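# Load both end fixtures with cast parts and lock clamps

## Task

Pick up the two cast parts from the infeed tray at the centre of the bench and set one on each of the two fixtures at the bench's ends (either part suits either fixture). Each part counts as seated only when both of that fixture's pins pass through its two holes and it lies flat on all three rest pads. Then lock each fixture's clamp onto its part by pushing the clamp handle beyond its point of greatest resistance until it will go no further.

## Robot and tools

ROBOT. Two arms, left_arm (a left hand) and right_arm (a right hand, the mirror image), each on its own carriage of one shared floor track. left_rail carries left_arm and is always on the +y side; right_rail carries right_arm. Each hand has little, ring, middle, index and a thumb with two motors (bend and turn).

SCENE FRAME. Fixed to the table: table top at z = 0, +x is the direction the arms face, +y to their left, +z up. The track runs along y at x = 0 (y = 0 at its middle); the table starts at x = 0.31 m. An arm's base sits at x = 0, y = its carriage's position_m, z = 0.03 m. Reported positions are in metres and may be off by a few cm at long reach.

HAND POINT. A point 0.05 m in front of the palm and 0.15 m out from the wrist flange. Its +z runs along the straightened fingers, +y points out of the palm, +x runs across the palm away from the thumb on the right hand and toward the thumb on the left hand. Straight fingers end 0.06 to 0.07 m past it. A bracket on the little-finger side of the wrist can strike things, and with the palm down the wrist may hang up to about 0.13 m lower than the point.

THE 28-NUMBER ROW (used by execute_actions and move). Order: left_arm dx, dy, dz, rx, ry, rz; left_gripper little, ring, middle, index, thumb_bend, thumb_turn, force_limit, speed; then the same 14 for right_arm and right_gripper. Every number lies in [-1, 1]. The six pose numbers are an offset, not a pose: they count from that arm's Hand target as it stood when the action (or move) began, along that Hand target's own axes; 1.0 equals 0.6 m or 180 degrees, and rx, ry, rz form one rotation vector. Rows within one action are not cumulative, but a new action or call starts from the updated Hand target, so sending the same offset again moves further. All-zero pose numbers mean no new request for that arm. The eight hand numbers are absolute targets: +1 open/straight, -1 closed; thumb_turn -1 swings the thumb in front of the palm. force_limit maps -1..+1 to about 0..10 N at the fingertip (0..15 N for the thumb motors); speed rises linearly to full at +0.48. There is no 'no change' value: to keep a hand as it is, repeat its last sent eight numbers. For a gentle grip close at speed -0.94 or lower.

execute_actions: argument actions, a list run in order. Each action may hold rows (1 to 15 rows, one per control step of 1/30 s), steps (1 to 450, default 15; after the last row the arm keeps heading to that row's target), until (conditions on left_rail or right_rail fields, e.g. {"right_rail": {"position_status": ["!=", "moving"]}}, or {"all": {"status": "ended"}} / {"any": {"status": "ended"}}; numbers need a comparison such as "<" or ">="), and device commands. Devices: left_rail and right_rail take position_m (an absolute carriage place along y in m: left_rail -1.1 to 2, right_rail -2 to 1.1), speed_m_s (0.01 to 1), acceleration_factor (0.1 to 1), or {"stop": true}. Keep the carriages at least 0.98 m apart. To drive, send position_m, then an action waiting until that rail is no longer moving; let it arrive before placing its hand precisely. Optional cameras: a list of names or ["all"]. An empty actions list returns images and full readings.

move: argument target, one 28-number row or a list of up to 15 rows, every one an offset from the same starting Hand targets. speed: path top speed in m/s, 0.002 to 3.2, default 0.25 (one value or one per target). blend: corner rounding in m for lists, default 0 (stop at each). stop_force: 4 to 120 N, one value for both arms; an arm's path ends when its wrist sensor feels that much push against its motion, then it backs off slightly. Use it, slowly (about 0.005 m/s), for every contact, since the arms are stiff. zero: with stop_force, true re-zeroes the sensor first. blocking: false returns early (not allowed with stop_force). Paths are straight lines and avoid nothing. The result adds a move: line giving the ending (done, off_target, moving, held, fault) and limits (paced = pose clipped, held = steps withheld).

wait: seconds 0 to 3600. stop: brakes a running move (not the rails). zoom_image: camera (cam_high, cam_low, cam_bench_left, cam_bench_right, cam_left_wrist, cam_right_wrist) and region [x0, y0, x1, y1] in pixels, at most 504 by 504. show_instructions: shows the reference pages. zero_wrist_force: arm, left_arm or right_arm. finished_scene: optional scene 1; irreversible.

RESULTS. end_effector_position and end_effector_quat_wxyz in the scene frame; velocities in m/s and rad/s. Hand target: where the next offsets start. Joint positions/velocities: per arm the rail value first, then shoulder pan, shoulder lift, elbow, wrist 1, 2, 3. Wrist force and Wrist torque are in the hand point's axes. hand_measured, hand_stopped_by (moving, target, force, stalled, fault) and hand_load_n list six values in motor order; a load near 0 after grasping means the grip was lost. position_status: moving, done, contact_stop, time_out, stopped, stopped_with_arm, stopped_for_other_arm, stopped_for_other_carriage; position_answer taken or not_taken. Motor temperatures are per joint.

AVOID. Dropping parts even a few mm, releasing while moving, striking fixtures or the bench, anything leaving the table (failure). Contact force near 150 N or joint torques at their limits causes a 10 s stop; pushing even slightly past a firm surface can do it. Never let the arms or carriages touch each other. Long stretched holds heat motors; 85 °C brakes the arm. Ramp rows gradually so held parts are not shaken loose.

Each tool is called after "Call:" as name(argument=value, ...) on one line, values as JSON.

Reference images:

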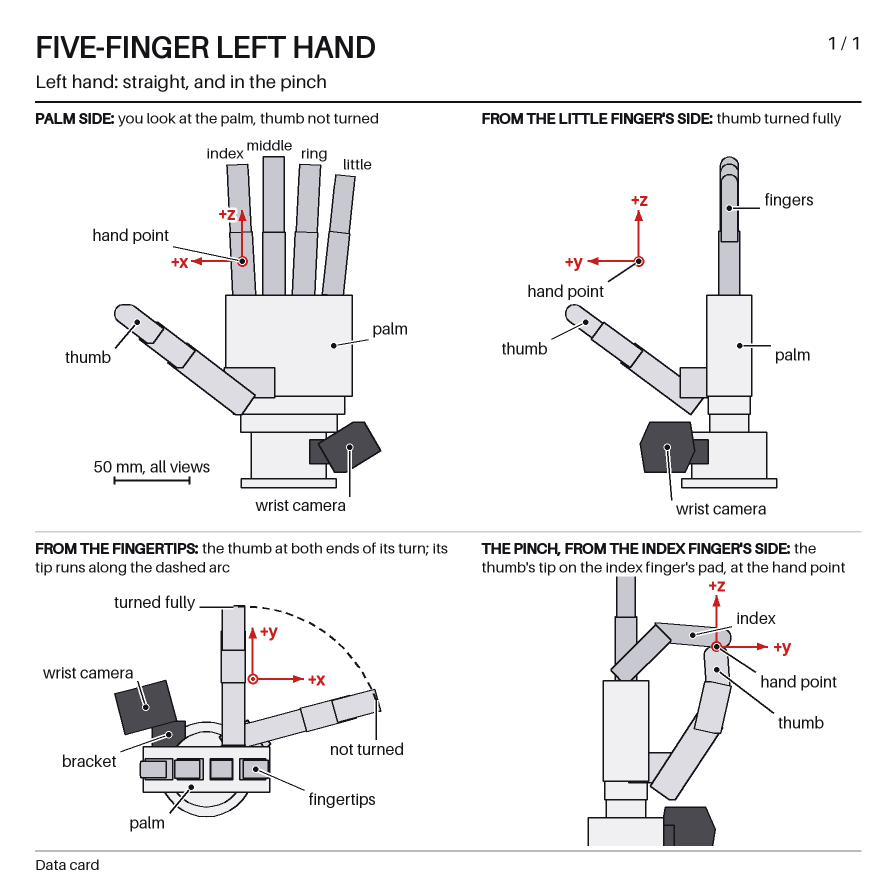

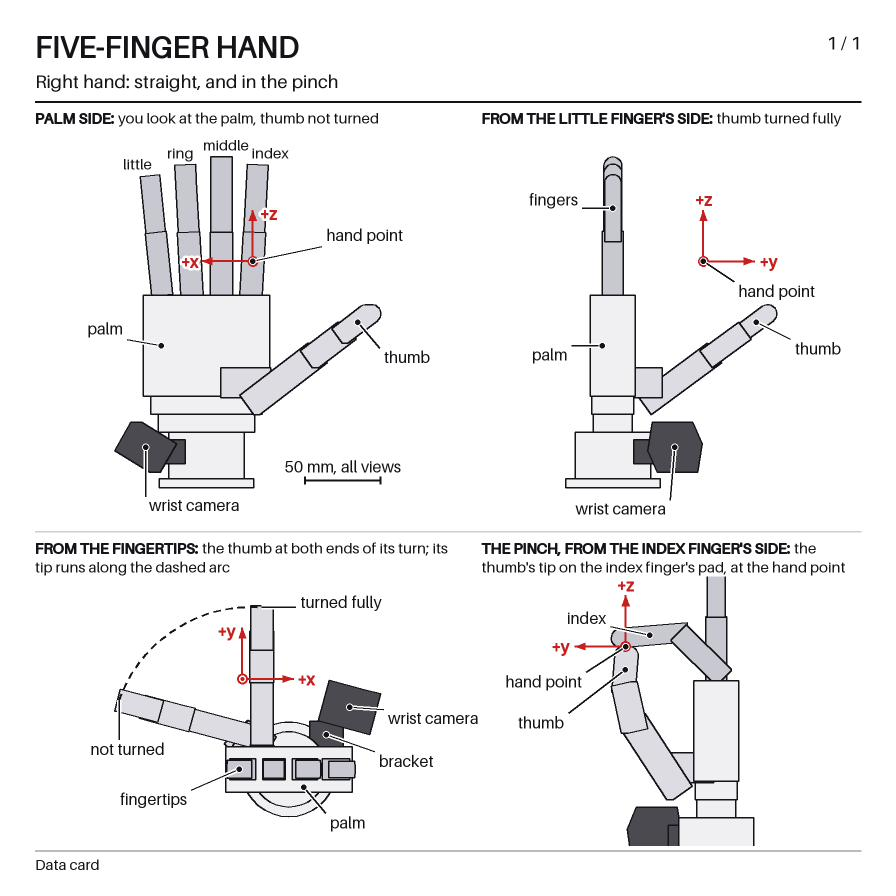

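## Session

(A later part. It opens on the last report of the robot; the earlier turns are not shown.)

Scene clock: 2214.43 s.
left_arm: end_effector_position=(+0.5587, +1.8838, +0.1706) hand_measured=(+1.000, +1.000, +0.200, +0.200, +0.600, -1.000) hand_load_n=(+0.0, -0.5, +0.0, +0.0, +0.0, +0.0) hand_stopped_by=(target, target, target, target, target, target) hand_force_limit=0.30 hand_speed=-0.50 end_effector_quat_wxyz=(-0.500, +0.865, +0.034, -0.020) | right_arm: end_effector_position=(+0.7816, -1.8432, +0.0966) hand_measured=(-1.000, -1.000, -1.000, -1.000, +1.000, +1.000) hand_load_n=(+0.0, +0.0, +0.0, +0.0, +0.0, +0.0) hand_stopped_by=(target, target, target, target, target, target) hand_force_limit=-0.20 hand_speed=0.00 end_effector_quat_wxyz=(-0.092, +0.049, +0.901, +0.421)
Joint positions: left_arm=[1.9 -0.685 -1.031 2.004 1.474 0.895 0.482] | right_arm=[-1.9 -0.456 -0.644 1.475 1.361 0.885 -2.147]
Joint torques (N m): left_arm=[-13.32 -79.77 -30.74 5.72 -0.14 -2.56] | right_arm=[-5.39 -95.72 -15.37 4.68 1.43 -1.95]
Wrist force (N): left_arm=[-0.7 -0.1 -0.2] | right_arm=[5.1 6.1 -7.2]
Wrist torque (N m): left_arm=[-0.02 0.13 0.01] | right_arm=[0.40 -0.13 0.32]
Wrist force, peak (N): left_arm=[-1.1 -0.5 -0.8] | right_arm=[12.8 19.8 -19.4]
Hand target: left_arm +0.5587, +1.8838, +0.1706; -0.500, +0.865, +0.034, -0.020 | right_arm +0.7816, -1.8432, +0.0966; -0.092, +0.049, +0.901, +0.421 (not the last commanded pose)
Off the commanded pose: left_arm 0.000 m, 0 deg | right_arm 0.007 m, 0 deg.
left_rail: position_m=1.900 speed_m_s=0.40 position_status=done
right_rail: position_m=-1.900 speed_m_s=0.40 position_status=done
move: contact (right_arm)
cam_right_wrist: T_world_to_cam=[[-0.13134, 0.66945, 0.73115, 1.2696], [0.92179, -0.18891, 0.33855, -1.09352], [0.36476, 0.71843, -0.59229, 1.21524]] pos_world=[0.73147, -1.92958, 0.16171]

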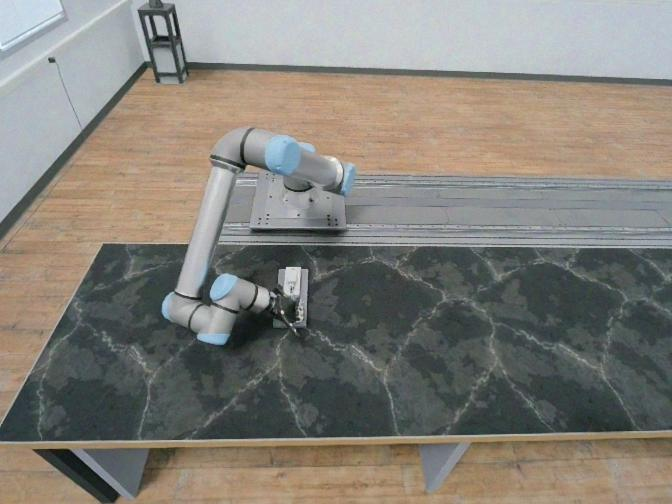

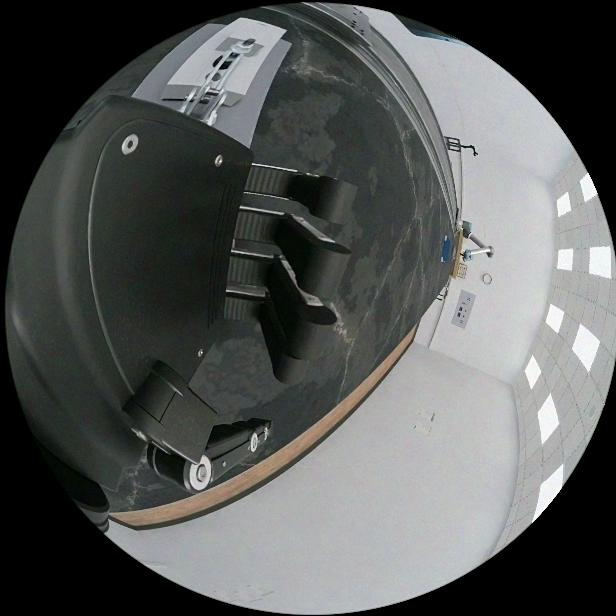

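Call:
move(target=[0,0,0,0,0,0,1,1,0.2,0.2,0.6,-1,0.3,-0.5,-0.0052,-0.0187,0.0157,0,0,0,-1,-1,-1,-1,1,1,-0.2,0], speed=0.01, stop_force=55, cameras=["cam_bench_right","cam_right_wrist"])

Call:
zoom_image(camera="cam_right_wrist", region=[100, 10, 300, 210])

Scene clock: 2225.47 s.
left_arm: end_effector_position=(+0.5587, +1.8838, +0.1706) hand_measured=(+1.000, +1.000, +0.200, +0.200, +0.600, -1.000) hand_load_n=(+0.0, +0.0, +0.0, +0.0, +0.0, +0.0) hand_stopped_by=(target, target, target, target, target, target) hand_force_limit=0.30 hand_speed=-0.50 end_effector_quat_wxyz=(-0.500, +0.865, +0.034, -0.020) | right_arm: end_effector_position=(+0.7816, -1.8432, +0.0950) hand_measured=(-1.000, -1.000, -1.000, -1.000, +1.000, +1.000) hand_load_n=(+0.0, +0.5, +0.0, +0.0, +0.0, +0.0) hand_stopped_by=(target, target, target, target, target, target) hand_force_limit=-0.20 hand_speed=0.00 end_effector_quat_wxyz=(-0.092, +0.049, +0.901, +0.421)
Joint positions: left_arm=[1.9 -0.685 -1.031 2.004 1.474 0.895 0.482] | right_arm=[-1.9 -0.456 -0.642 1.475 1.36 0.885 -2.147]
Joint torques (N m): left_arm=[-13.43 -79.5 -30.63 5.58 -0.13 -2.58] | right_arm=[-1.77 -64.1 -9.09 -6.33 8.01 0.4]
Wrist force (N): left_arm=[-0.8 -0.3 -0.3] | right_arm=[21.4 48.6 -35.8]
Wrist torque (N m): left_arm=[-0.04 0.15 0.00] | right_arm=[3.65 0.24 2.74]
Wrist force, peak (N): left_arm=[-1.1 -0.2 -0.9] | right_arm=[28.8 58.8 -43.7]
Hand target: left_arm +0.5587, +1.8838, +0.1706; -0.500, +0.865, +0.034, -0.020 | right_arm +0.7816, -1.8432, +0.0950; -0.092, +0.049, +0.901, +0.421 (not the last commanded pose)
Off the commanded pose: left_arm 0.000 m, 0 deg | right_arm 0.013 m, 0 deg.
left_rail: position_m=1.900 speed_m_s=0.40 position_status=done
right_rail: position_m=-1.900 speed_m_s=0.40 position_status=done
move: contact (right_arm)
cam_right_wrist: T_world_to_cam=[[-0.13112, 0.66929, 0.73135, 1.27033], [0.92186, -0.18905, 0.33828, -1.09323], [0.36467, 0.71855, -0.5922, 1.21452]] pos_world=[0.73147, -1.92958, 0.16001]

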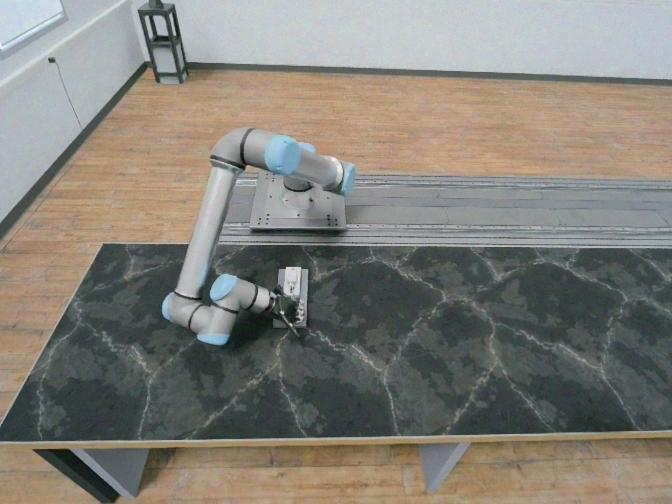

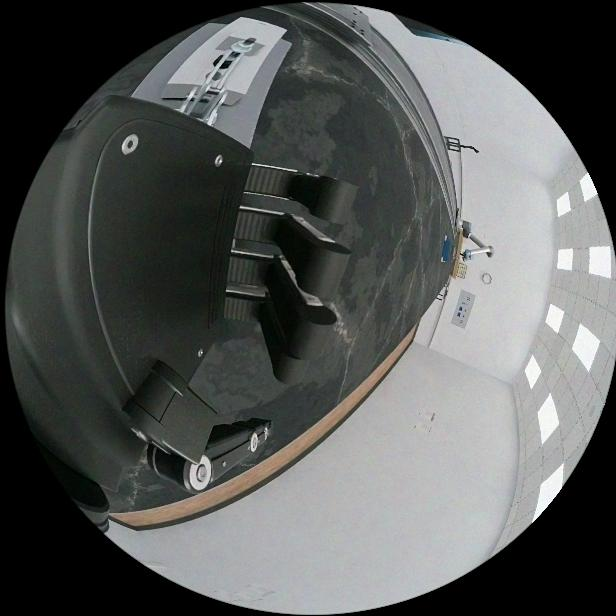

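Scaled by 2.520 from the camera's image (finer frame: 880x880).

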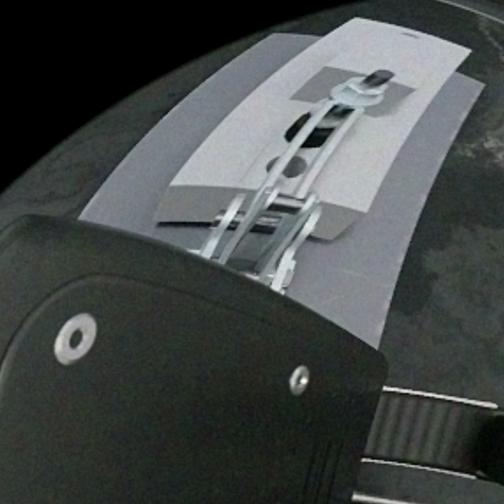

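Call:
move(target=[[0,0,0,0,0,0,1,1,0.2,0.2,0.6,-1,0.3,-0.5,0.0345,0.125,-0.1047,0,0,0,-1,-1,-1,-1,1,1,-0.2,0]], speed=0.1)

Scene clock: 2280.03 s.
left_arm: end_effector_position=(+0.5587, +1.8838, +0.1706) hand_measured=(+1.000, +1.000, +0.200, +0.200, +0.600, -1.000) hand_load_n=(+0.0, +0.0, +0.0, +0.0, +0.0, +0.0) hand_stopped_by=(target, target, target, target, target, target) hand_force_limit=0.30 hand_speed=-0.50 end_effector_quat_wxyz=(-0.500, +0.865, +0.034, -0.020) | right_arm: end_effector_position=(+0.7817, -1.8430, +0.1948) hand_measured=(-1.000, -1.000, -1.000, -1.000, +1.000, +1.000) hand_load_n=(+0.0, +0.5, +0.0, +0.5, +0.0, +0.0) hand_stopped_by=(target, target, target, target, target, target) hand_force_limit=-0.20 hand_speed=0.00 end_effector_quat_wxyz=(-0.093, +0.049, +0.901, +0.421)
Joint positions: left_arm=[1.9 -0.685 -1.031 2.004 1.474 0.895 0.482] | right_arm=[-1.9 -0.456 -0.756 1.476 1.473 0.885 -2.147]
Joint torques (N m): left_arm=[-12.08 -79.72 -30.74 5.62 -0.32 -2.47] | right_arm=[2.91 -100.31 -38.2 7.19 -1.14 -0.3]
Wrist force (N): left_arm=[-0.8 0.0 -0.5] | right_arm=[0.0 -2.2 -0.4]
Wrist torque (N m): left_arm=[0.01 0.14 0.00] | right_arm=[-0.31 -0.09 -0.24]
Wrist force, peak (N): left_arm=[-0.9 -0.8 -0.9] | right_arm=[21.1 48.9 -36.1]
Hand target: left_arm +0.5587, +1.8838, +0.1706; -0.500, +0.865, +0.034, -0.020 | right_arm +0.7817, -1.8431, +0.1950; -0.092, +0.049, +0.901, +0.421
Off the commanded pose: left_arm 0.000 m, 0 deg | right_arm 0.000 m, 0 deg.
left_rail: position_m=1.900 speed_m_s=0.40 position_status=done
right_rail: position_m=-1.900 speed_m_s=0.40 position_status=done
move: done

Call:
move(target=[0,0,0,0,0,0,1,1,0.2,0.2,0.6,-1,0.3,-0.5,0.1837,-0.0438,0.1277,0.6083,-0.078,0.0066,1,1,1,1,1,1,-0.2,0], speed=0.15, cameras=["cam_right_wrist","cam_bench_right"])

Call:
zoom_image(camera="cam_right_wrist", region=[280, 220, 430, 370])

Call:
zoom_image(camera="cam_bench_right", region=[260, 260, 320, 330])

Scene clock: 2315.53 s.
left_arm: end_effector_position=(+0.5587, +1.8838, +0.1706) hand_measured=(+1.000, +1.000, +0.200, +0.200, +0.600, -1.000) hand_load_n=(+0.0, +0.0, +0.0, +0.0, +0.0, +0.0) hand_stopped_by=(target, target, target, target, target, target) hand_force_limit=0.30 hand_speed=-0.50 end_effector_quat_wxyz=(-0.500, +0.865, +0.034, -0.020) | right_arm: end_effector_position=(+0.6599, -1.8000, +0.1500) hand_measured=(+1.000, +1.000, +1.000, +1.000, +1.000, +1.000) hand_load_n=(-0.5, +0.0, +0.0, +0.0, +0.0, +0.0) hand_stopped_by=(target, target, target, target, target, target) hand_force_limit=-0.20 hand_speed=0.00 end_effector_quat_wxyz=(-0.002, +0.004, +0.866, -0.500)
Joint positions: left_arm=[1.9 -0.685 -1.031 2.004 1.474 0.895 0.482] | right_arm=[-1.9 0.194 -0.905 1.671 1.141 2.583 -1.179]
Joint torques (N m): left_arm=[-13.49 -78.63 -30.46 5.53 -0.31 -2.13] | right_arm=[13.12 -58.44 -18.62 7.3 3.93 3.66]
Wrist force (N): left_arm=[-0.7 0.2 -0.4] | right_arm=[-0.5 -0.5 -0.4]
Wrist torque (N m): left_arm=[0.04 0.13 0.00] | right_arm=[0.02 0.09 -0.21]
Wrist force, peak (N): left_arm=[-1.1 -0.3 -0.9] | right_arm=[-0.5 -2.7 1.0]
Hand target: left_arm +0.5587, +1.8838, +0.1706; -0.500, +0.865, +0.034, -0.020 | right_arm +0.6599, -1.8000, +0.1500; -0.002, +0.004, +0.866, -0.500
Off the commanded pose: left_arm 0.000 m, 0 deg | right_arm 0.000 m, 0 deg.
left_rail: position_m=1.900 speed_m_s=0.40 position_status=done
right_rail: position_m=-1.900 speed_m_s=0.40 position_status=done
move: done
cam_right_wrist: T_world_to_cam=[[-0.28248, 0.42048, -0.86221, 1.07631], [0.83879, 0.54437, -0.00933, 0.43561], [0.46544, -0.72585, -0.50647, -1.41885]] pos_world=[0.59904, -1.71957, 0.21346]
Images, in order (width x height): cam_bench_right 672x504, cam_right_wrist 616x616.

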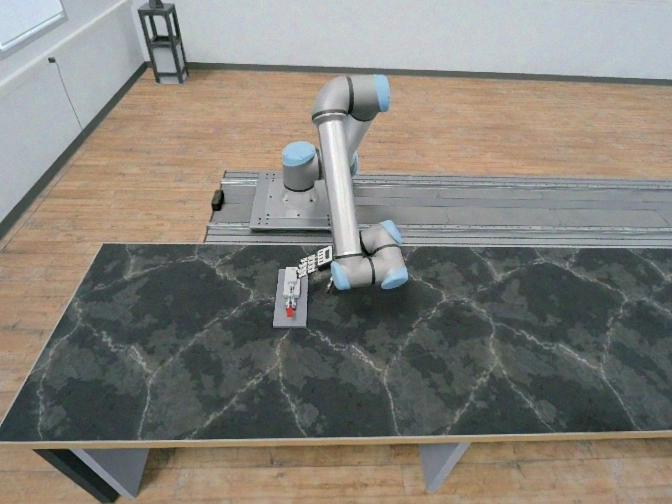

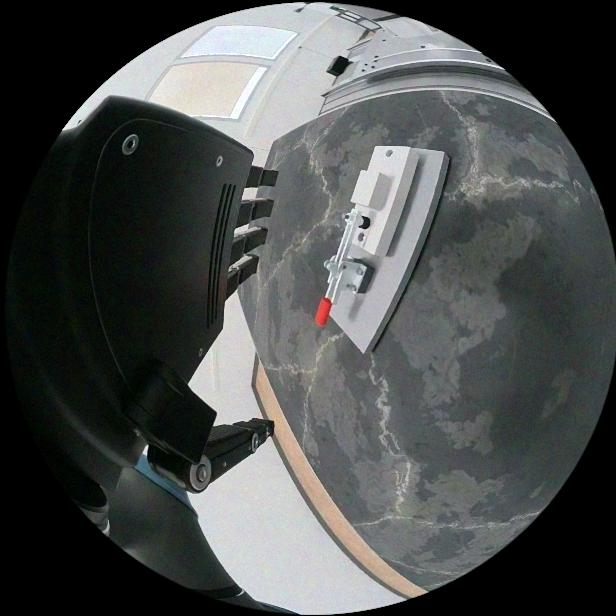

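Scaled by 3.360 from the camera's image (finer frame: 880x880).

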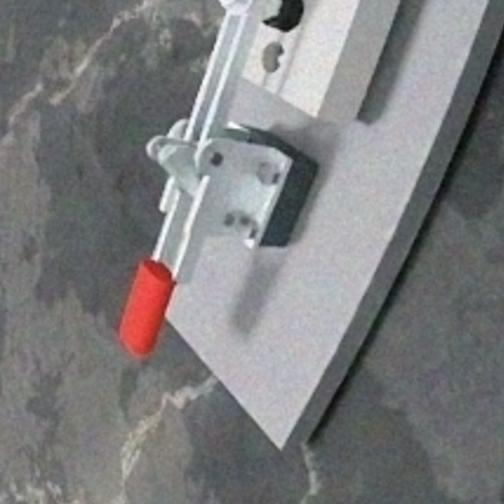

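Scaled by 7.200.

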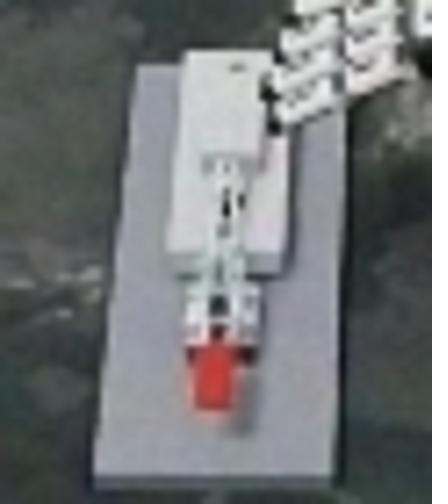

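Call:
execute_actions(actions=[{"rows":[[0,0,0,0,0,0,1,1,1,1,-0.8,-1,-0.2,0,0,0,0,0,0,0,1,1,1,1,1,1,-0.2,0]],"steps":40}])

Call:
move(target=[-0.0942,0.1327,-0.0612,0,0.0101,0.0058,1,1,1,1,-0.8,-1,-0.2,0,0,0,0,0,0,0,1,1,1,1,1,1,-0.2,0], speed=0.1, cameras=["cam_left_wrist"])

Call:
move(target=[0,0.1299,0.075,0,0,0,1,1,1,1,-0.8,-1,-0.2,0,0,0,0,0,0,0,1,1,1,1,1,1,-0.2,0], speed=0.02, stop_force=8, cameras=["cam_left_wrist","cam_bench_left"])

Call:
zoom_image(camera="cam_left_wrist", region=[180, 130, 380, 330])

Call:
zoom_image(camera="cam_bench_left", region=[340, 230, 430, 320])

Scene clock: 2426.40 s.
left_arm: end_effector_position=(+0.5587, +1.8838, +0.1706) hand_measured=(+1.000, +1.000, +1.000, +1.000, -0.800, -1.000) hand_load_n=(+0.0, +0.0, +0.0, +0.0, +0.0, +0.0) hand_stopped_by=(target, target, target, target, target, target) hand_force_limit=-0.20 hand_speed=0.00 end_effector_quat_wxyz=(-0.500, +0.865, +0.034, -0.020) | right_arm: end_effector_position=(+0.6599, -1.8000, +0.1500) hand_measured=(+1.000, +1.000, +1.000, +1.000, +1.000, +1.000) hand_load_n=(+0.0, +0.0, +0.0, +0.0, +0.0, +0.0) hand_stopped_by=(target, target, target, target, target, target) hand_force_limit=-0.20 hand_speed=0.00 end_effector_quat_wxyz=(-0.002, +0.004, +0.866, -0.500)
Joint positions: left_arm=[1.9 -0.685 -1.031 2.004 1.474 0.895 0.482] | right_arm=[-1.9 0.194 -0.905 1.671 1.141 2.583 -1.179]
Joint torques (N m): left_arm=[-12.45 -78.99 -27.7 3.15 -0.47 -1.96] | right_arm=[13.1 -57.83 -21.01 6.88 4.01 3.54]
Wrist force (N): left_arm=[-0.4 -0.1 -0.4] | right_arm=[-0.6 -0.6 -0.4]
Wrist torque (N m): left_arm=[-0.02 0.09 0.02] | right_arm=[0.00 0.10 -0.22]
Wrist force, peak (N): left_arm=[-1.0 -0.1 -0.9] | right_arm=[-1.3 -1.0 -0.3]
Hand target: left_arm +0.5587, +1.8838, +0.1706; -0.500, +0.865, +0.034, -0.020 | right_arm +0.6599, -1.8000, +0.1500; -0.002, +0.004, +0.866, -0.500
Off the commanded pose: left_arm 0.000 m, 0 deg | right_arm 0.000 m, 0 deg.
left_rail: position_m=1.900 speed_m_s=0.40 position_status=done
right_rail: position_m=-1.900 speed_m_s=0.40 position_status=done

Scene clock: 2427.90 s.
left_arm: end_effector_position=(+0.5080, +1.8081, +0.1200) hand_measured=(+1.000, +1.000, +1.000, +1.000, -0.800, -1.000) hand_load_n=(+0.0, +0.0, +0.0, +0.0, +0.0, +0.0) hand_stopped_by=(target, target, target, target, target, target) hand_force_limit=-0.20 hand_speed=0.00 end_effector_quat_wxyz=(-0.500, +0.866, +0.018, -0.011) | right_arm: end_effector_position=(+0.6599, -1.8000, +0.1500) hand_measured=(+1.000, +1.000, +1.000, +1.000, +1.000, +1.000) hand_load_n=(-0.5, +0.0, -0.5, +0.0, +0.0, -0.5) hand_stopped_by=(target, target, target, target, target, target) hand_force_limit=-0.20 hand_speed=0.00 end_effector_quat_wxyz=(-0.002, +0.004, +0.866, -0.500)
Joint positions: left_arm=[1.9 -0.856 -0.969 2.058 1.417 1.001 0.379] | right_arm=[-1.9 0.194 -0.905 1.671 1.141 2.583 -1.179]
Joint torques (N m): left_arm=[-21.28 -52.67 -4.33 1.73 2 -3.83] | right_arm=[13.15 -57.77 -22.74 6.85 3.9 3.5]
Wrist force (N): left_arm=[-0.9 -0.3 -0.5] | right_arm=[-1.1 -0.6 -0.1]
Wrist torque (N m): left_arm=[-0.03 0.16 0.00] | right_arm=[-0.02 0.17 -0.26]
Wrist force, peak (N): left_arm=[-1.6 0.1 -0.5] | right_arm=[-1.3 -0.6 -0.3]
Hand target: left_arm +0.5080, +1.8080, +0.1200; -0.500, +0.866, +0.018, -0.011 | right_arm +0.6599, -1.8000, +0.1500; -0.002, +0.004, +0.866, -0.500
Off the commanded pose: left_arm 0.000 m, 0 deg | right_arm 0.000 m, 0 deg.
left_rail: position_m=1.900 speed_m_s=0.40 position_status=done
right_rail: position_m=-1.900 speed_m_s=0.40 position_status=done
move: done
cam_left_wrist: T_world_to_cam=[[0.25696, 0.46745, 0.84585, -1.08094], [0.8628, -0.50525, 0.01712, 0.47857], [0.43537, 0.7254, -0.53314, -1.3507]] pos_world=[0.4529, 1.72688, 0.18601]

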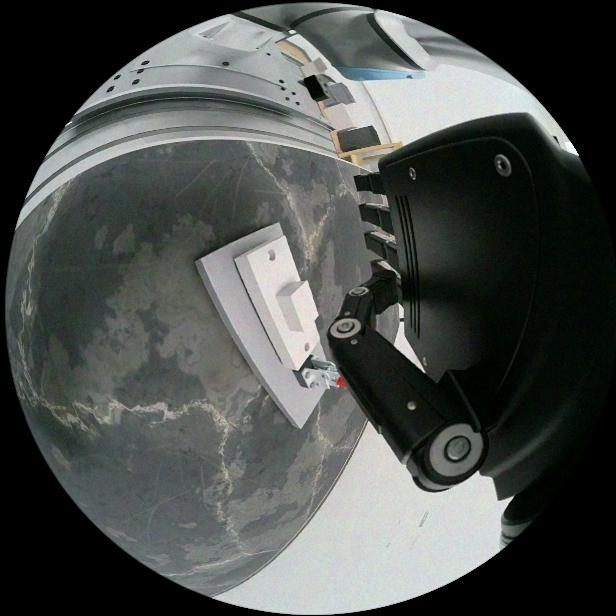

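Scene clock: 2433.27 s.
left_arm: end_effector_position=(+0.5080, +1.8080, +0.0300) hand_measured=(+1.000, +1.000, +1.000, +1.000, -0.800, -1.000) hand_load_n=(+0.0, +0.0, +0.0, +0.0, +0.0, +0.0) hand_stopped_by=(target, target, target, target, target, target) hand_force_limit=-0.20 hand_speed=0.00 end_effector_quat_wxyz=(-0.500, +0.866, +0.018, -0.011) | right_arm: end_effector_position=(+0.6599, -1.8000, +0.1500) hand_measured=(+1.000, +1.000, +1.000, +1.000, +1.000, +1.000) hand_load_n=(+0.0, +0.0, +0.0, +0.0, +0.0, +0.0) hand_stopped_by=(target, target, target, target, target, target) hand_force_limit=-0.20 hand_speed=0.00 end_effector_quat_wxyz=(-0.002, +0.004, +0.866, -0.500)
Joint positions: left_arm=[1.9 -0.857 -0.817 2.044 1.278 1.001 0.379] | right_arm=[-1.9 0.194 -0.905 1.671 1.141 2.583 -1.179]
Joint torques (N m): left_arm=[-19.2 -57.5 -21.22 1.66 1.64 -3.32] | right_arm=[12.96 -57.9 -31.53 6.95 3.74 3.52]
Wrist force (N): left_arm=[-0.9 0.0 0.3] | right_arm=[-0.8 -0.6 -0.4]
Wrist torque (N m): left_arm=[-0.07 0.16 0.02] | right_arm=[-0.01 0.14 -0.24]
Wrist force, peak (N): left_arm=[-1.4 -0.5 -0.1] | right_arm=[-1.4 -0.4 -1.0]
Hand target: left_arm +0.5080, +1.8080, +0.0300; -0.500, +0.866, +0.018, -0.011 | right_arm +0.6599, -1.8000, +0.1500; -0.002, +0.004, +0.866, -0.500
Off the commanded pose: left_arm 0.000 m, 0 deg | right_arm 0.000 m, 0 deg.
left_rail: position_m=1.900 speed_m_s=0.40 position_status=done
right_rail: position_m=-1.900 speed_m_s=0.40 position_status=done
move: done
cam_left_wrist: T_world_to_cam=[[0.257, 0.46742, 0.84585, -1.00474], [0.86279, -0.50528, 0.01708, 0.48011], [0.43537, 0.7254, -0.53314, -1.39861]] pos_world=[0.4529, 1.72678, 0.09601]
Images, in order (width x height): cam_bench_left 672x504, cam_left_wrist 616x616.

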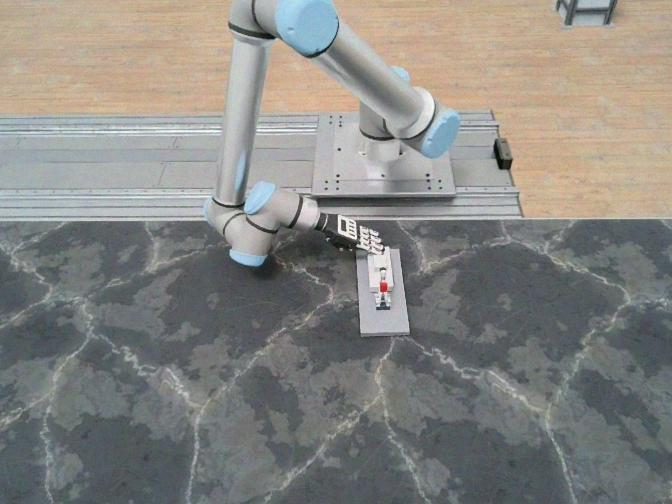

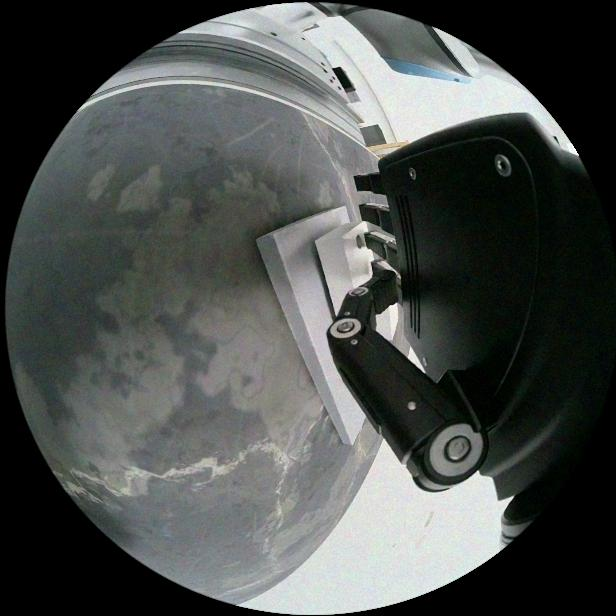

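Scaled by 2.520 from the camera's image (finer frame: 880x880).

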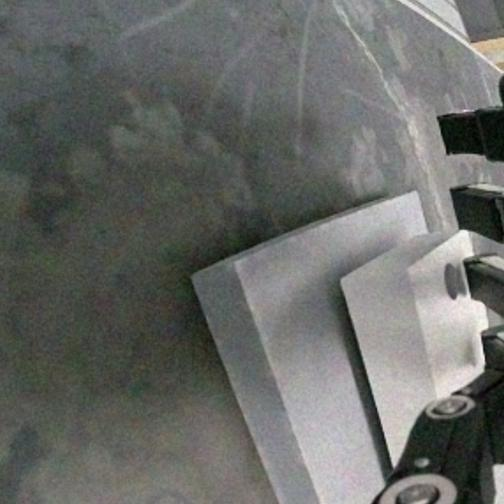

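Scaled by 5.600.

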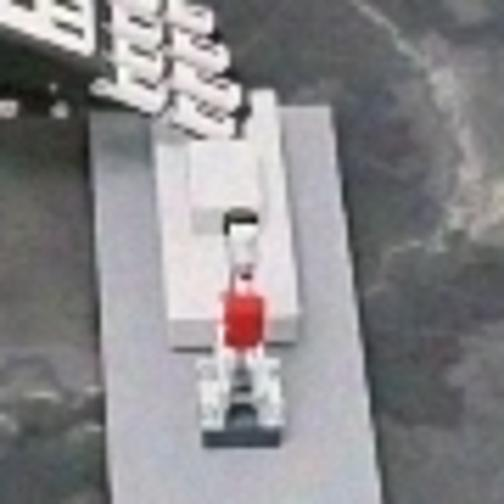

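Call:
move(target=[0,0.0217,0.0125,0,0,0,1,1,1,1,-0.8,-1,-0.2,0,0,0,0,0,0,0,1,1,1,1,1,1,-0.2,0], speed=0.01, stop_force=8)

Scene clock: 2440.07 s.
left_arm: end_effector_position=(+0.5080, +1.8080, +0.0267) hand_measured=(+1.000, +1.000, +1.000, +1.000, -0.800, -1.000) hand_load_n=(+0.0, +0.0, +1.0, +0.0, +0.0, +0.5) hand_stopped_by=(target, target, target, target, target, target) hand_force_limit=-0.20 hand_speed=0.00 end_effector_quat_wxyz=(-0.500, +0.866, +0.018, -0.011) | right_arm: end_effector_position=(+0.6599, -1.8000, +0.1500) hand_measured=(+1.000, +1.000, +1.000, +1.000, +1.000, +1.000) hand_load_n=(+0.0, +0.0, +0.0, -0.5, +0.0, -0.5) hand_stopped_by=(target, target, target, target, target, target) hand_force_limit=-0.20 hand_speed=0.00 end_effector_quat_wxyz=(-0.002, +0.004, +0.866, -0.500)
Joint positions: left_arm=[1.9 -0.857 -0.811 2.043 1.274 1.001 0.379] | right_arm=[-1.9 0.194 -0.905 1.671 1.141 2.583 -1.179]
Joint torques (N m): left_arm=[-12.2 -83.02 0.27 3.31 -0.4 -1.83] | right_arm=[12.63 -58.88 -35.96 6.98 3.58 3.59]
Wrist force (N): left_arm=[-1.5 -7.2 -5.1] | right_arm=[-1.0 -0.6 -0.9]
Wrist torque (N m): left_arm=[0.60 0.03 0.14] | right_arm=[0.03 0.18 -0.25]
Wrist force, peak (N): left_arm=[-1.2 -12.3 -12.2] | right_arm=[-1.3 -0.7 -0.4]
Hand target: left_arm +0.5080, +1.8080, +0.0267; -0.500, +0.866, +0.018, -0.011 (not the last commanded pose) | right_arm +0.6599, -1.8000, +0.1500; -0.002, +0.004, +0.866, -0.500
Off the commanded pose: left_arm 0.012 m, 0 deg | right_arm 0.000 m, 0 deg.
left_rail: position_m=1.900 speed_m_s=0.40 position_status=done
right_rail: position_m=-1.900 speed_m_s=0.40 position_status=done
move: contact (left_arm)

Call:
move(target=[[0,-0.2501,-0.1444,0,0,0,1,1,1,1,-0.8,-1,-0.2,0,0,0,0,0,0,0,1,1,1,1,1,1,-0.2,0],[0.2825,-0.2491,-0.1461,0,0,0,1,1,1,1,-0.8,-1,-0.2,0,0,0,0,0,0,0,1,1,1,1,1,1,-0.2,0]], speed=0.12, blend=0.02)

Call:
execute_actions(actions=[{"rows":[[0,0,0,0,0,0,1,1,1,1,1,-1,-0.2,0.2,0,0,0,0,0,0,1,1,1,1,1,1,-0.2,0]],"steps":25},{"rows":[[0,0,0,0,0,0,1,1,1,1,1,1,-0.2,0.2,0,0,0,0,0,0,1,1,1,1,1,1,-0.2,0]],"steps":30},{"rows":[[0,0,0,0,0,0,-0.6,-0.6,-0.6,1,1,1,-0.2,0.2,0,0,0,0,0,0,1,1,1,1,1,1,-0.2,0]],"steps":30}], cameras=["cam_left_wrist"])

Call:
move(target=[[0,0.0938,0.0542,0,0,0,-0.6,-0.6,-0.6,1,1,1,-0.2,0.2,0,0,0,0,0,0,1,1,1,1,1,1,-0.2,0],[0,0.1299,0.075,0,0,0,-0.6,-0.6,-0.6,1,1,1,-0.2,0.2,0,0,0,0,0,0,1,1,1,1,1,1,-0.2,0]], speed=0.05, blend=0.01, stop_force=5, cameras=["cam_left_wrist","cam_bench_left"])

Call:
zoom_image(camera="cam_left_wrist", region=[180, 180, 380, 380])

Call:
zoom_image(camera="cam_bench_left", region=[340, 230, 430, 320])

Scene clock: 2479.43 s.
left_arm: end_effector_position=(+0.6773, +1.8140, +0.2000) hand_measured=(+1.000, +1.000, +1.000, +1.000, -0.800, -1.000) hand_load_n=(+0.0, +0.0, -0.5, +0.0, +0.0, +0.0) hand_stopped_by=(target, target, target, target, target, target) hand_force_limit=-0.20 hand_speed=0.00 end_effector_quat_wxyz=(-0.500, +0.866, +0.018, -0.011) | right_arm: end_effector_position=(+0.6599, -1.8000, +0.1500) hand_measured=(+1.000, +1.000, +1.000, +1.000, +1.000, +1.000) hand_load_n=(+0.0, +0.0, -0.5, +0.0, +0.0, +0.0) hand_stopped_by=(target, target, target, target, target, target) hand_force_limit=-0.20 hand_speed=0.00 end_effector_quat_wxyz=(-0.002, +0.004, +0.866, -0.500)
Joint positions: left_arm=[1.9 -0.661 -0.924 1.708 1.629 0.849 0.533] | right_arm=[-1.9 0.194 -0.905 1.671 1.141 2.583 -1.179]
Joint torques (N m): left_arm=[16.73 -65.64 -36.8 5.83 -3.11 3.4] | right_arm=[11.9 -58.05 -36.17 6.82 3.73 3.68]
Wrist force (N): left_arm=[-0.6 -0.6 -0.3] | right_arm=[-1.3 -0.7 -0.4]
Wrist torque (N m): left_arm=[-0.09 0.09 -0.08] | right_arm=[-0.02 0.21 -0.27]
Wrist force, peak (N): left_arm=[-1.7 -7.6 -5.6] | right_arm=[-1.4 -0.8 0.2]
Hand target: left_arm +0.6774, +1.8140, +0.2000; -0.500, +0.866, +0.018, -0.011 | right_arm +0.6599, -1.8000, +0.1500; -0.002, +0.004, +0.866, -0.500
Off the commanded pose: left_arm 0.000 m, 0 deg | right_arm 0.000 m, 0 deg.
left_rail: position_m=1.900 speed_m_s=0.40 position_status=done
right_rail: position_m=-1.900 speed_m_s=0.40 position_status=done
move: done

Scene clock: 2482.47 s.
left_arm: end_effector_position=(+0.6774, +1.8140, +0.2000) hand_measured=(-0.600, -0.600, -0.600, +1.000, +1.000, +1.000) hand_load_n=(+0.0, +0.0, +0.0, +0.0, +0.0, -0.5) hand_stopped_by=(target, target, target, target, target, target) hand_force_limit=-0.20 hand_speed=0.20 end_effector_quat_wxyz=(-0.500, +0.866, +0.018, -0.011) | right_arm: end_effector_position=(+0.6599, -1.8000, +0.1500) hand_measured=(+1.000, +1.000, +1.000, +1.000, +1.000, +1.000) hand_load_n=(+0.0, +0.0, +0.0, +0.0, +0.0, +0.0) hand_stopped_by=(target, target, target, target, target, target) hand_force_limit=-0.20 hand_speed=0.00 end_effector_quat_wxyz=(-0.002, +0.004, +0.866, -0.500)
Joint positions: left_arm=[1.9 -0.661 -0.924 1.707 1.629 0.849 0.533] | right_arm=[-1.9 0.194 -0.905 1.671 1.141 2.583 -1.179]
Joint torques (N m): left_arm=[15.52 -67 -36.21 4.95 -2.79 3.08] | right_arm=[12.13 -59.04 -35.94 6.65 3.75 3.37]
Wrist force (N): left_arm=[-0.6 -0.4 -0.4] | right_arm=[-0.9 -0.6 -0.1]
Wrist torque (N m): left_arm=[-0.02 0.10 -0.09] | right_arm=[-0.02 0.15 -0.24]
Wrist force, peak (N): left_arm=[-0.7 -0.9 -0.2] | right_arm=[-1.0 -1.2 -0.2]
Hand target: left_arm +0.6774, +1.8140, +0.2000; -0.500, +0.866, +0.018, -0.011 | right_arm +0.6599, -1.8000, +0.1500; -0.002, +0.004, +0.866, -0.500
Off the commanded pose: left_arm 0.000 m, 0 deg | right_arm 0.000 m, 0 deg.
left_rail: position_m=1.900 speed_m_s=0.40 position_status=done
right_rail: position_m=-1.900 speed_m_s=0.40 position_status=done
cam_left_wrist: T_world_to_cam=[[0.25707, 0.46738, 0.84585, -1.19485], [0.86277, -0.50532, 0.01701, 0.33418], [0.43537, 0.7254, -0.53314, -1.38608]] pos_world=[0.6223, 1.73278, 0.26601]

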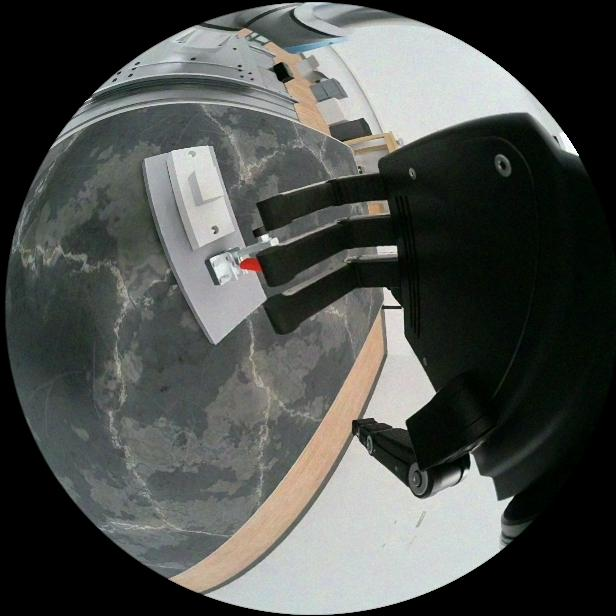

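Scene clock: 2485.43 s.
left_arm: end_effector_position=(+0.6774, +1.8140, +0.1100) hand_measured=(-0.600, -0.600, -0.600, +1.000, +1.000, +1.000) hand_load_n=(+0.0, +0.0, +0.0, +0.0, +0.0, +0.0) hand_stopped_by=(target, target, target, target, target, target) hand_force_limit=-0.20 hand_speed=0.20 end_effector_quat_wxyz=(-0.500, +0.866, +0.018, -0.011) | right_arm: end_effector_position=(+0.6599, -1.8000, +0.1500) hand_measured=(+1.000, +1.000, +1.000, +1.000, +1.000, +1.000) hand_load_n=(+0.0, +0.0, +0.0, +0.0, -0.5, +0.0) hand_stopped_by=(target, target, target, target, target, target) hand_force_limit=-0.20 hand_speed=0.00 end_effector_quat_wxyz=(-0.002, +0.004, +0.866, -0.500)
Joint positions: left_arm=[1.9 -0.661 -0.813 1.718 1.507 0.849 0.533] | right_arm=[-1.9 0.194 -0.905 1.671 1.141 2.583 -1.179]
Joint torques (N m): left_arm=[2.94 -70.5 -33.05 1.85 -1.91 1.47] | right_arm=[10.77 -58.15 -35.69 6.89 3.87 3.5]
Wrist force (N): left_arm=[-0.7 -0.2 -0.4] | right_arm=[-0.8 -0.4 -0.1]
Wrist torque (N m): left_arm=[-0.03 0.09 -0.10] | right_arm=[0.02 0.13 -0.23]
Wrist force, peak (N): left_arm=[-0.7 -1.0 -0.5] | right_arm=[-1.2 -0.7 -0.3]
Hand target: left_arm +0.6774, +1.8140, +0.1100; -0.500, +0.866, +0.018, -0.011 | right_arm +0.6599, -1.8000, +0.1500; -0.002, +0.004, +0.866, -0.500
Off the commanded pose: left_arm 0.000 m, 0 deg | right_arm 0.000 m, 0 deg.
left_rail: position_m=1.900 speed_m_s=0.40 position_status=done
right_rail: position_m=-1.900 speed_m_s=0.40 position_status=done
move: done
cam_left_wrist: T_world_to_cam=[[0.25693, 0.46746, 0.84585, -1.11877], [0.86281, -0.50524, 0.01714, 0.33553], [0.43537, 0.7254, -0.53314, -1.43406]] pos_world=[0.6223, 1.73278, 0.17601]
Images, in order (width x height): cam_bench_left 672x504, cam_left_wrist 616x616.

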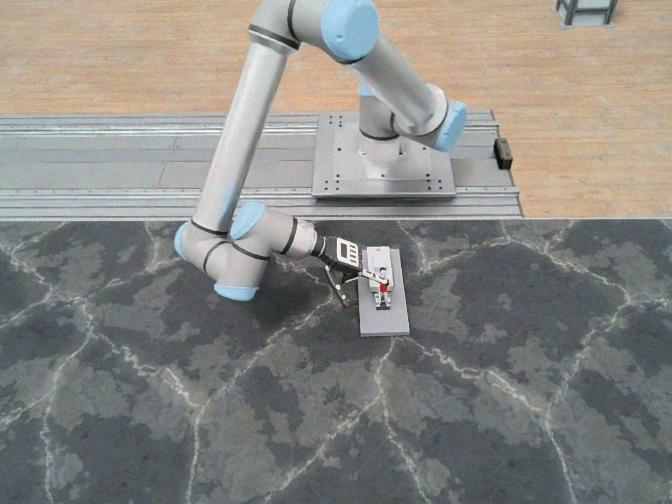

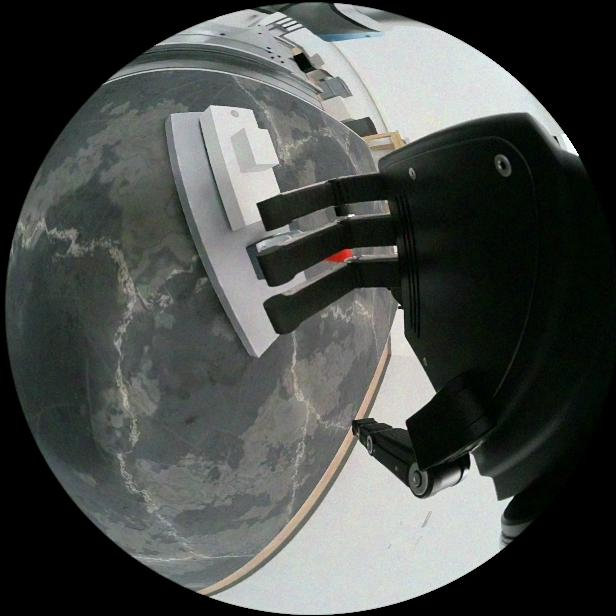

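Scaled by 2.520 from the camera's image (finer frame: 880x880).

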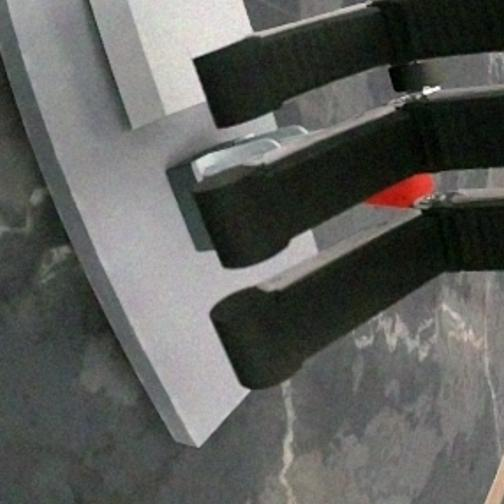

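Scaled by 5.600.

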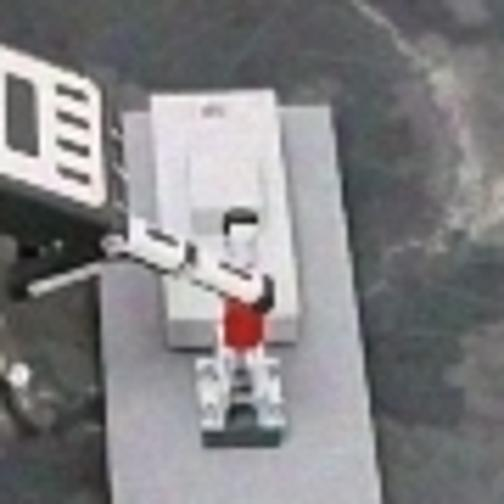

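Call:
move(target=[[-0.05,0,0,0,0,0,-0.6,-0.6,-0.6,1,1,1,-0.2,0.2,0,0,0,0,0,0,1,1,1,1,1,1,-0.2,0],[-0.1063,0.013,0.0075,0,0,0,-0.6,-0.6,-0.6,1,1,1,-0.2,0.2,0,0,0,0,0,0,1,1,1,1,1,1,-0.2,0],[-0.15,0.0361,0.0208,0,0,0,-0.6,-0.6,-0.6,1,1,1,-0.2,0.2,0,0,0,0,0,0,1,1,1,1,1,1,-0.2,0]], speed=0.025, blend=0.004, stop_force=8, cameras=["cam_left_wrist","cam_bench_left"])

Call:
zoom_image(camera="cam_left_wrist", region=[180, 180, 380, 380])

Call:
zoom_image(camera="cam_bench_left", region=[340, 230, 430, 320])

Scene clock: 2507.23 s.
left_arm: end_effector_position=(+0.5875, +1.8101, +0.0850) hand_measured=(-0.600, -0.600, -0.600, +1.000, +1.000, +1.000) hand_load_n=(+0.0, +0.0, +0.0, +0.0, -0.5, -0.5) hand_stopped_by=(target, target, target, target, target, target) hand_force_limit=-0.20 hand_speed=0.20 end_effector_quat_wxyz=(-0.500, +0.866, +0.018, -0.011) | right_arm: end_effector_position=(+0.6599, -1.8000, +0.1500) hand_measured=(+1.000, +1.000, +1.000, +1.000, +1.000, +1.000) hand_load_n=(+0.0, +0.0, +0.0, +0.0, +0.0, +0.0) hand_stopped_by=(target, target, target, target, target, target) hand_force_limit=-0.20 hand_speed=0.00 end_effector_quat_wxyz=(-0.002, +0.004, +0.866, -0.500)
Joint positions: left_arm=[1.9 -0.754 -0.855 1.903 1.414 0.92 0.455] | right_arm=[-1.9 0.194 -0.905 1.671 1.141 2.583 -1.179]
Joint torques (N m): left_arm=[-20.69 -62.78 -6.2 1.5 2.1 -3.69] | right_arm=[11.34 -57.77 -35.7 6.72 3.68 3.37]
Wrist force (N): left_arm=[-0.6 -0.7 -0.5] | right_arm=[-0.9 -0.8 -0.2]
Wrist torque (N m): left_arm=[-0.02 0.14 0.05] | right_arm=[-0.04 0.15 -0.25]
Wrist force, peak (N): left_arm=[-0.8 -1.1 -0.4] | right_arm=[-1.7 -1.0 -0.3]
Hand target: left_arm +0.5875, +1.8101, +0.0850; -0.500, +0.866, +0.018, -0.011 | right_arm +0.6599, -1.8000, +0.1500; -0.002, +0.004, +0.866, -0.500
Off the commanded pose: left_arm 0.000 m, 0 deg | right_arm 0.000 m, 0 deg.
left_rail: position_m=1.900 speed_m_s=0.40 position_status=done
right_rail: position_m=-1.900 speed_m_s=0.40 position_status=done
move: done
cam_left_wrist: T_world_to_cam=[[0.25707, 0.46738, 0.84585, -1.07269], [0.86277, -0.50532, 0.01701, 0.41178], [0.43537, 0.7254, -0.53314, -1.40549]] pos_world=[0.5324, 1.72898, 0.15101]
Images, in order (width x height): cam_bench_left 672x504, cam_left_wrist 616x616.

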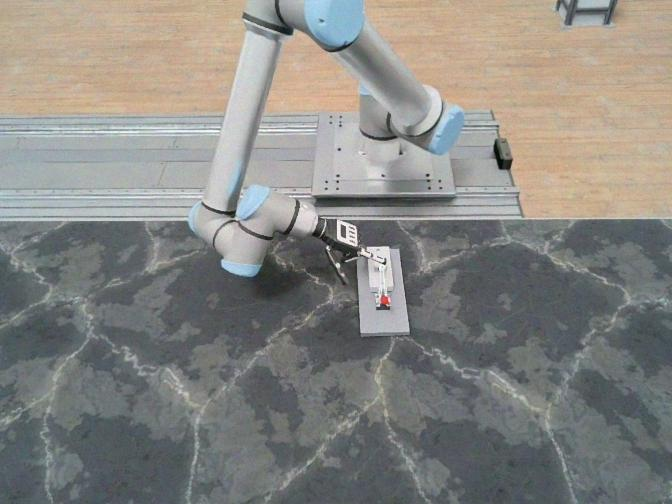

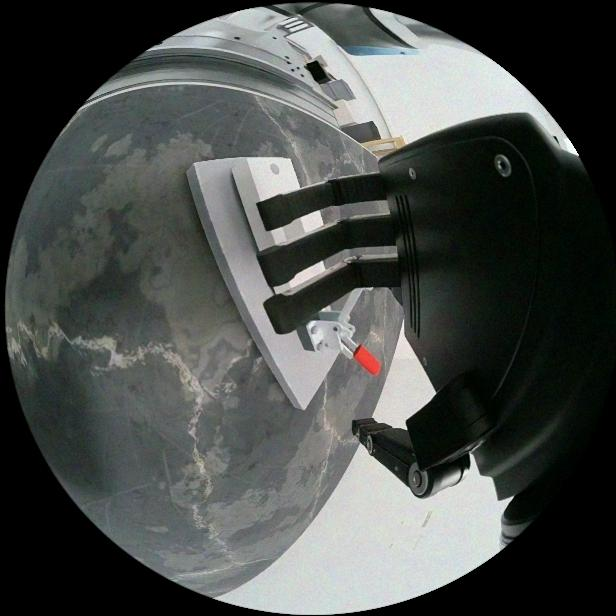

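Scaled by 2.520 from the camera's image (finer frame: 880x880).

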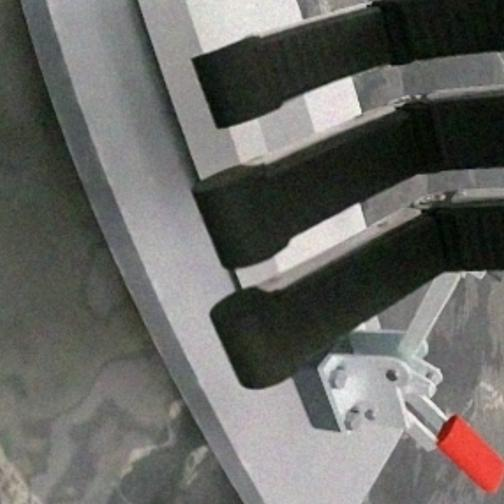

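Scaled by 5.600.

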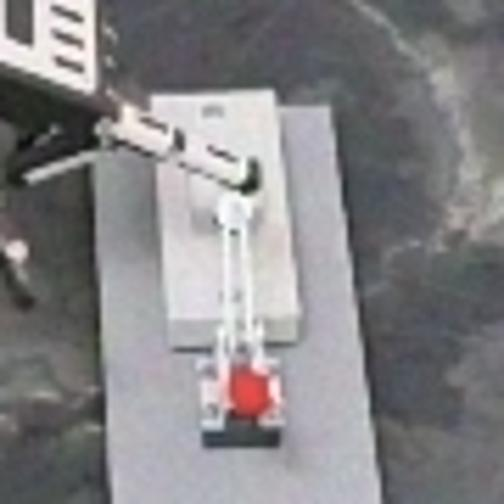

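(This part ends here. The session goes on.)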